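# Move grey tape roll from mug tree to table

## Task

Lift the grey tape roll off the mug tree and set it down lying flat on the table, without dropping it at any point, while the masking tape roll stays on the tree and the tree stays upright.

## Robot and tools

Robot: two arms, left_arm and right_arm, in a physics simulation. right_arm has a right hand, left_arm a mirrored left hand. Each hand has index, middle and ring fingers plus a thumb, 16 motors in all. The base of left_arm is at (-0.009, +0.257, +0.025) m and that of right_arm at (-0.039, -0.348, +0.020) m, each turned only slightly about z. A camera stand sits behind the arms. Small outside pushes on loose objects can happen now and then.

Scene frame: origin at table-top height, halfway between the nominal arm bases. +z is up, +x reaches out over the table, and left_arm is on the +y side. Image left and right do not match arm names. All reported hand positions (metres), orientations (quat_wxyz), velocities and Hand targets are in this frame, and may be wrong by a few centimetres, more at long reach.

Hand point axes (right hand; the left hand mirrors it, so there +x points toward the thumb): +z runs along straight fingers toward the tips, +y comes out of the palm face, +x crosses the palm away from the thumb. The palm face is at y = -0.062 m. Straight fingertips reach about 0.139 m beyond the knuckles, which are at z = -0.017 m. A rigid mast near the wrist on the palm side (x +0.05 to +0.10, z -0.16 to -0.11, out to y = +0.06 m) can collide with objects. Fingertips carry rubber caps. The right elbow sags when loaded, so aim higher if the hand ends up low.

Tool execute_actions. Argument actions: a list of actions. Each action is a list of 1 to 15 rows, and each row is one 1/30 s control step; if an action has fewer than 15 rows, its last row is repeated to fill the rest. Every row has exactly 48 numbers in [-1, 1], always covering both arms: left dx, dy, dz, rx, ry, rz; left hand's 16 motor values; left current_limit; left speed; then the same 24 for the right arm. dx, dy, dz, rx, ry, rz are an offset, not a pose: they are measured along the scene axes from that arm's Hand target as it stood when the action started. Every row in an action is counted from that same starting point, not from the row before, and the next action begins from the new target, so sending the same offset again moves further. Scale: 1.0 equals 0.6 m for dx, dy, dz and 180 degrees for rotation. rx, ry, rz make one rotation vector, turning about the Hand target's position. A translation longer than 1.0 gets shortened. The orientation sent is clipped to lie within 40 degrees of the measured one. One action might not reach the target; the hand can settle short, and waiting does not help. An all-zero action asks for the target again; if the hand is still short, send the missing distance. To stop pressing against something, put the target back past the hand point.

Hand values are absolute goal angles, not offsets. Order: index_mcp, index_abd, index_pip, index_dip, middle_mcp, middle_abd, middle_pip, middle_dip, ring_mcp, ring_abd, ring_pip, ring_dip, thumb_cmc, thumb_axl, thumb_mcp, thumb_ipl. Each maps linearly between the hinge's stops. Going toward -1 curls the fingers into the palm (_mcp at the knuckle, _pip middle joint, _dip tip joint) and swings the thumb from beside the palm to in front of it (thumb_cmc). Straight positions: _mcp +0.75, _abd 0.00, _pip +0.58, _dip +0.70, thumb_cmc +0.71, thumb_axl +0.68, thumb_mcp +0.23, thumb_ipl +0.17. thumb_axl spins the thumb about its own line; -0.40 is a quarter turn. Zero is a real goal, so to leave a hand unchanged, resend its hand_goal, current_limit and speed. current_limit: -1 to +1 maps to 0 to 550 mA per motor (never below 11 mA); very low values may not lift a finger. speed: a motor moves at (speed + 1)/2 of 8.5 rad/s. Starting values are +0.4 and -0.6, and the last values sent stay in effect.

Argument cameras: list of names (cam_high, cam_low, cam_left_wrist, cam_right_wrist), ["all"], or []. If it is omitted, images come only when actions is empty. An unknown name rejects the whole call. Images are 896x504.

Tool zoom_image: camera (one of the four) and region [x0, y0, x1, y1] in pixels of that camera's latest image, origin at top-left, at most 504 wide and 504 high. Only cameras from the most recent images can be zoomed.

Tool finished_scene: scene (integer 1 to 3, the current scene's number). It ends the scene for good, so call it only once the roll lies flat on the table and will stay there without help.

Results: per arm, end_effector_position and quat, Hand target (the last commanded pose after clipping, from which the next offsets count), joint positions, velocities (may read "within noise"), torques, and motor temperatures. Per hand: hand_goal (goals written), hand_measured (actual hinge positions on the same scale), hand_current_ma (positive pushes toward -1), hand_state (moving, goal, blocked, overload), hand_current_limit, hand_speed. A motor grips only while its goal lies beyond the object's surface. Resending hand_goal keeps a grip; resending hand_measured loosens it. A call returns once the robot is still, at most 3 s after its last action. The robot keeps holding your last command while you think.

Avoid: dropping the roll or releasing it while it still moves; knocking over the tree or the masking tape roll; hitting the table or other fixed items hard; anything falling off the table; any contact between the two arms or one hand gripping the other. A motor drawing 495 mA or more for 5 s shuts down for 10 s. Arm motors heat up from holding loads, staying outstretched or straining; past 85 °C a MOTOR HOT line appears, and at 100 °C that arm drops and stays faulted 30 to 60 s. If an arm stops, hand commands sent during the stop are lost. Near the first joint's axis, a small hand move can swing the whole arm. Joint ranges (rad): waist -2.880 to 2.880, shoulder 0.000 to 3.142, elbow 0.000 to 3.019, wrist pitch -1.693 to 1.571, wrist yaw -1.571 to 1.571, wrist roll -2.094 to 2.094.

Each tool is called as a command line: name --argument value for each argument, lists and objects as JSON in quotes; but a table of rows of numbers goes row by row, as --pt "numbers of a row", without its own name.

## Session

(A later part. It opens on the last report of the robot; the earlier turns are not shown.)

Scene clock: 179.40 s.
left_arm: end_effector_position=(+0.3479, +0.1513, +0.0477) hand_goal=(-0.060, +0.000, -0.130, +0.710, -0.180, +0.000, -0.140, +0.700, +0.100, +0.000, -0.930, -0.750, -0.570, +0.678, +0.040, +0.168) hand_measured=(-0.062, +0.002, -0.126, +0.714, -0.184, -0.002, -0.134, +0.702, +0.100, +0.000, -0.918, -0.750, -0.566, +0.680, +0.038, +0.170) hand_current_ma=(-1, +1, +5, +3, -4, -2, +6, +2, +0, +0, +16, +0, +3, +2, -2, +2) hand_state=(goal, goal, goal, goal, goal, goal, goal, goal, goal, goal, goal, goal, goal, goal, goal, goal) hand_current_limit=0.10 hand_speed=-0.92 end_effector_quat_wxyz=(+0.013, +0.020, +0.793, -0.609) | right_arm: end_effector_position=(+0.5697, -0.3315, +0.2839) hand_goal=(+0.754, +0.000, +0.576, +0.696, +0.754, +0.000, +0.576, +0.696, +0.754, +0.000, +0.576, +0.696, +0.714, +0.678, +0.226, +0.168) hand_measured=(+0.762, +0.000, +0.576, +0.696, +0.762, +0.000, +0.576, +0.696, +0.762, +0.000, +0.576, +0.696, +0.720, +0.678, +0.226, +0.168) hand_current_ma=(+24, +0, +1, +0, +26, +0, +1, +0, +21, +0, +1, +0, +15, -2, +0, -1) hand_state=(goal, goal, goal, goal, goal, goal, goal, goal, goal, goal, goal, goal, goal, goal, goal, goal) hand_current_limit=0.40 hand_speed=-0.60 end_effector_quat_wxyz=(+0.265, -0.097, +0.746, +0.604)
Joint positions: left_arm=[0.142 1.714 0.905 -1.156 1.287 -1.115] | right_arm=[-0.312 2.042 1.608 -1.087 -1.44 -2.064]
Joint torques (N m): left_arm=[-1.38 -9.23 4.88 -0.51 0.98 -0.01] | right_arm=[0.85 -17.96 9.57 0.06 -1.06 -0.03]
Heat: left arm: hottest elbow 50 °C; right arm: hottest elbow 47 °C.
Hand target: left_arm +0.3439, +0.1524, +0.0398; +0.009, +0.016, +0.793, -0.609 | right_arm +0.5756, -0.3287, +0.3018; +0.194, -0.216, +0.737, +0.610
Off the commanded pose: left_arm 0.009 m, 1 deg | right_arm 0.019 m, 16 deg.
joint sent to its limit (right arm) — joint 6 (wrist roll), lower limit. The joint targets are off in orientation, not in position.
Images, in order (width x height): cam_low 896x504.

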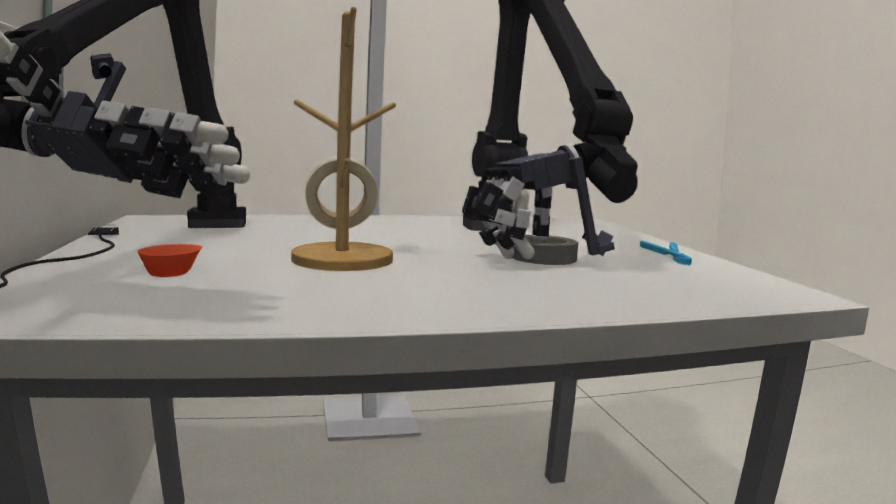

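Released and flat. Open and lift away.

execute_actions --actions '[[[0,0,0.02,0,0,0,0.1,0,-0.153,0.696,0.1,0,-0.153,0.696,0.1,0,-0.93,-0.75,-0.571,0.678,0.08,0.168,0.2,-0.8,0,0,0,0,0,0,0.754,0,0.576,0.696,0.754,0,0.576,0.696,0.754,0,0.576,0.696,0.714,0.678,0.226,0.168,0.4,-0.6]],[[0.02,0,0.08,0,0,0,0.137,0,-0.153,0.696,0.137,0,-0.153,0.696,0.1,0,-0.93,-0.75,-0.571,0.678,0.08,0.168,0.2,-0.75,0,0,0,0,0,0,0.754,0,0.576,0.696,0.754,0,0.576,0.696,0.754,0,0.576,0.696,0.714,0.678,0.226,0.168,0.4,-0.6]],[[0.01,0,0.08,0,0,0,0.137,0,-0.153,0.696,0.137,0,-0.153,0.696,0.1,0,-0.93,-0.75,-0.571,0.678,0.08,0.168,0.2,-0.75,0,0,0,0,0,0,0.754,0,0.576,0.696,0.754,0,0.576,0.696,0.754,0,0.576,0.696,0.714,0.678,0.226,0.168,0.4,-0.6]],[[0.0,0,0.06,0,0,0,0.137,0,-0.153,0.696,0.137,0,-0.153,0.696,0.1,0,-0.93,-0.75,-0.571,0.678,0.08,0.168,0.2,-0.75,0,0,0,0,0,0,0.754,0,0.576,0.696,0.754,0,0.576,0.696,0.754,0,0.576,0.696,0.714,0.678,0.226,0.168,0.4,-0.6]]]' --cameras '["cam_low","cam_high"]'

Scene clock: 187.33 s.
left_arm: end_effector_position=(+0.3451, +0.1509, +0.1691) hand_goal=(+0.138, +0.000, -0.152, +0.696, +0.138, +0.000, -0.152, +0.696, +0.100, +0.000, -0.930, -0.750, -0.570, +0.678, +0.080, +0.168) hand_measured=(+0.128, +0.002, -0.154, +0.694, +0.126, -0.002, -0.148, +0.698, +0.100, +0.000, -0.918, -0.750, -0.568, +0.680, +0.078, +0.170) hand_current_ma=(-12, +1, -2, -2, -17, -2, +3, +2, +0, +0, +16, +0, +1, +2, -3, +2) hand_state=(goal, goal, goal, goal, goal, goal, goal, goal, goal, goal, goal, goal, goal, goal, goal, goal) hand_current_limit=0.20 hand_speed=-0.75 end_effector_quat_wxyz=(-0.006, +0.002, +0.792, -0.611) | right_arm: end_effector_position=(+0.5697, -0.3315, +0.2839) hand_goal=(+0.754, +0.000, +0.576, +0.696, +0.754, +0.000, +0.576, +0.696, +0.754, +0.000, +0.576, +0.696, +0.714, +0.678, +0.226, +0.168) hand_measured=(+0.762, +0.000, +0.576, +0.696, +0.762, +0.000, +0.576, +0.696, +0.762, +0.000, +0.576, +0.696, +0.720, +0.678, +0.226, +0.168) hand_current_ma=(+24, +0, +1, +0, +26, +0, +1, +0, +21, +0, +1, +0, +15, -2, +0, -1) hand_state=(goal, goal, goal, goal, goal, goal, goal, goal, goal, goal, goal, goal, goal, goal, goal, goal) hand_current_limit=0.40 hand_speed=-0.60 end_effector_quat_wxyz=(+0.265, -0.097, +0.746, +0.604)
Joint positions: left_arm=[0.142 1.524 1.05 -1.523 1.289 -1.138] | right_arm=[-0.312 2.042 1.608 -1.087 -1.44 -2.064]
Joint torques (N m): left_arm=[-1.73 -9.47 11.48 -1.58 1.02 0.02] | right_arm=[0.79 -17.79 9.57 0.06 -1.08 -0.04]
Heat: left arm: hottest elbow 49 °C; right arm: hottest elbow 47 °C.
Hand target: left_arm +0.3620, +0.1524, +0.1838; +0.009, +0.015, +0.793, -0.609 | right_arm +0.5756, -0.3287, +0.3018; +0.194, -0.216, +0.737, +0.610
Off the commanded pose: left_arm 0.023 m, 2 deg | right_arm 0.019 m, 16 deg.
joint sent to its limit (right arm) — joint 6 (wrist roll), lower limit. The joint targets are off in orientation, not in position.
Images, in order (width x height): cam_high 896x504, cam_low 896x504.

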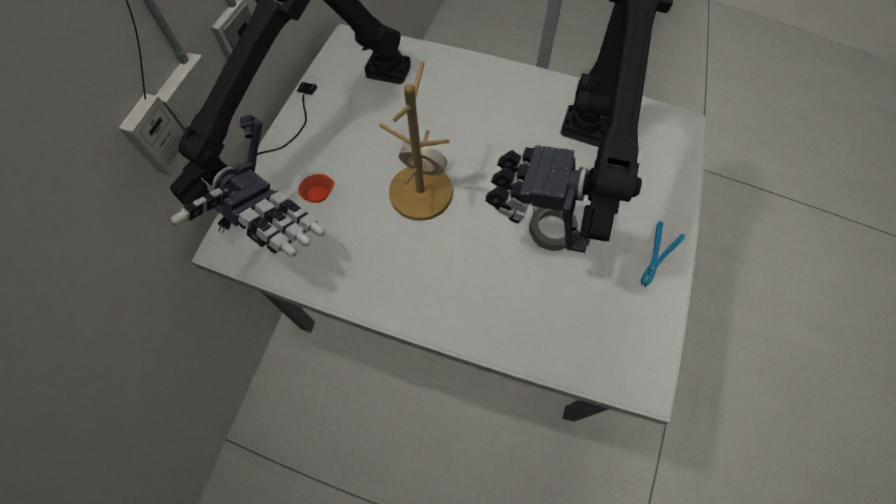

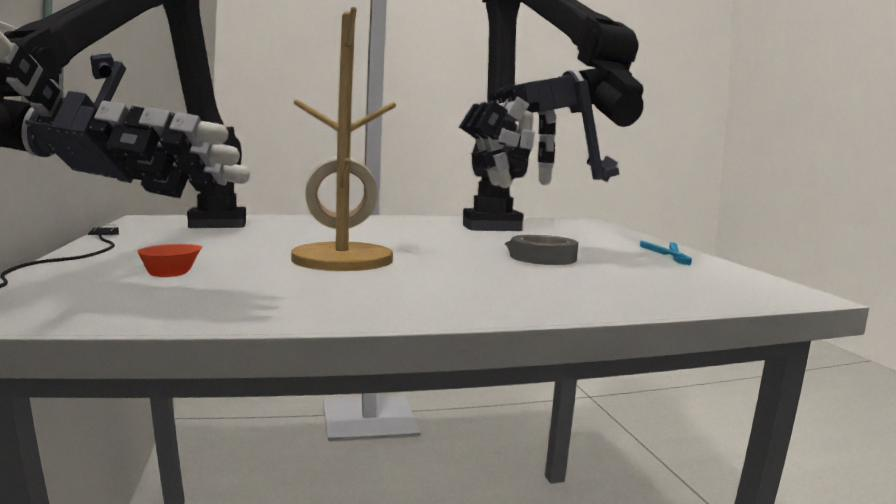

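finished_scene --scene 3

The scene is finished: the task was done.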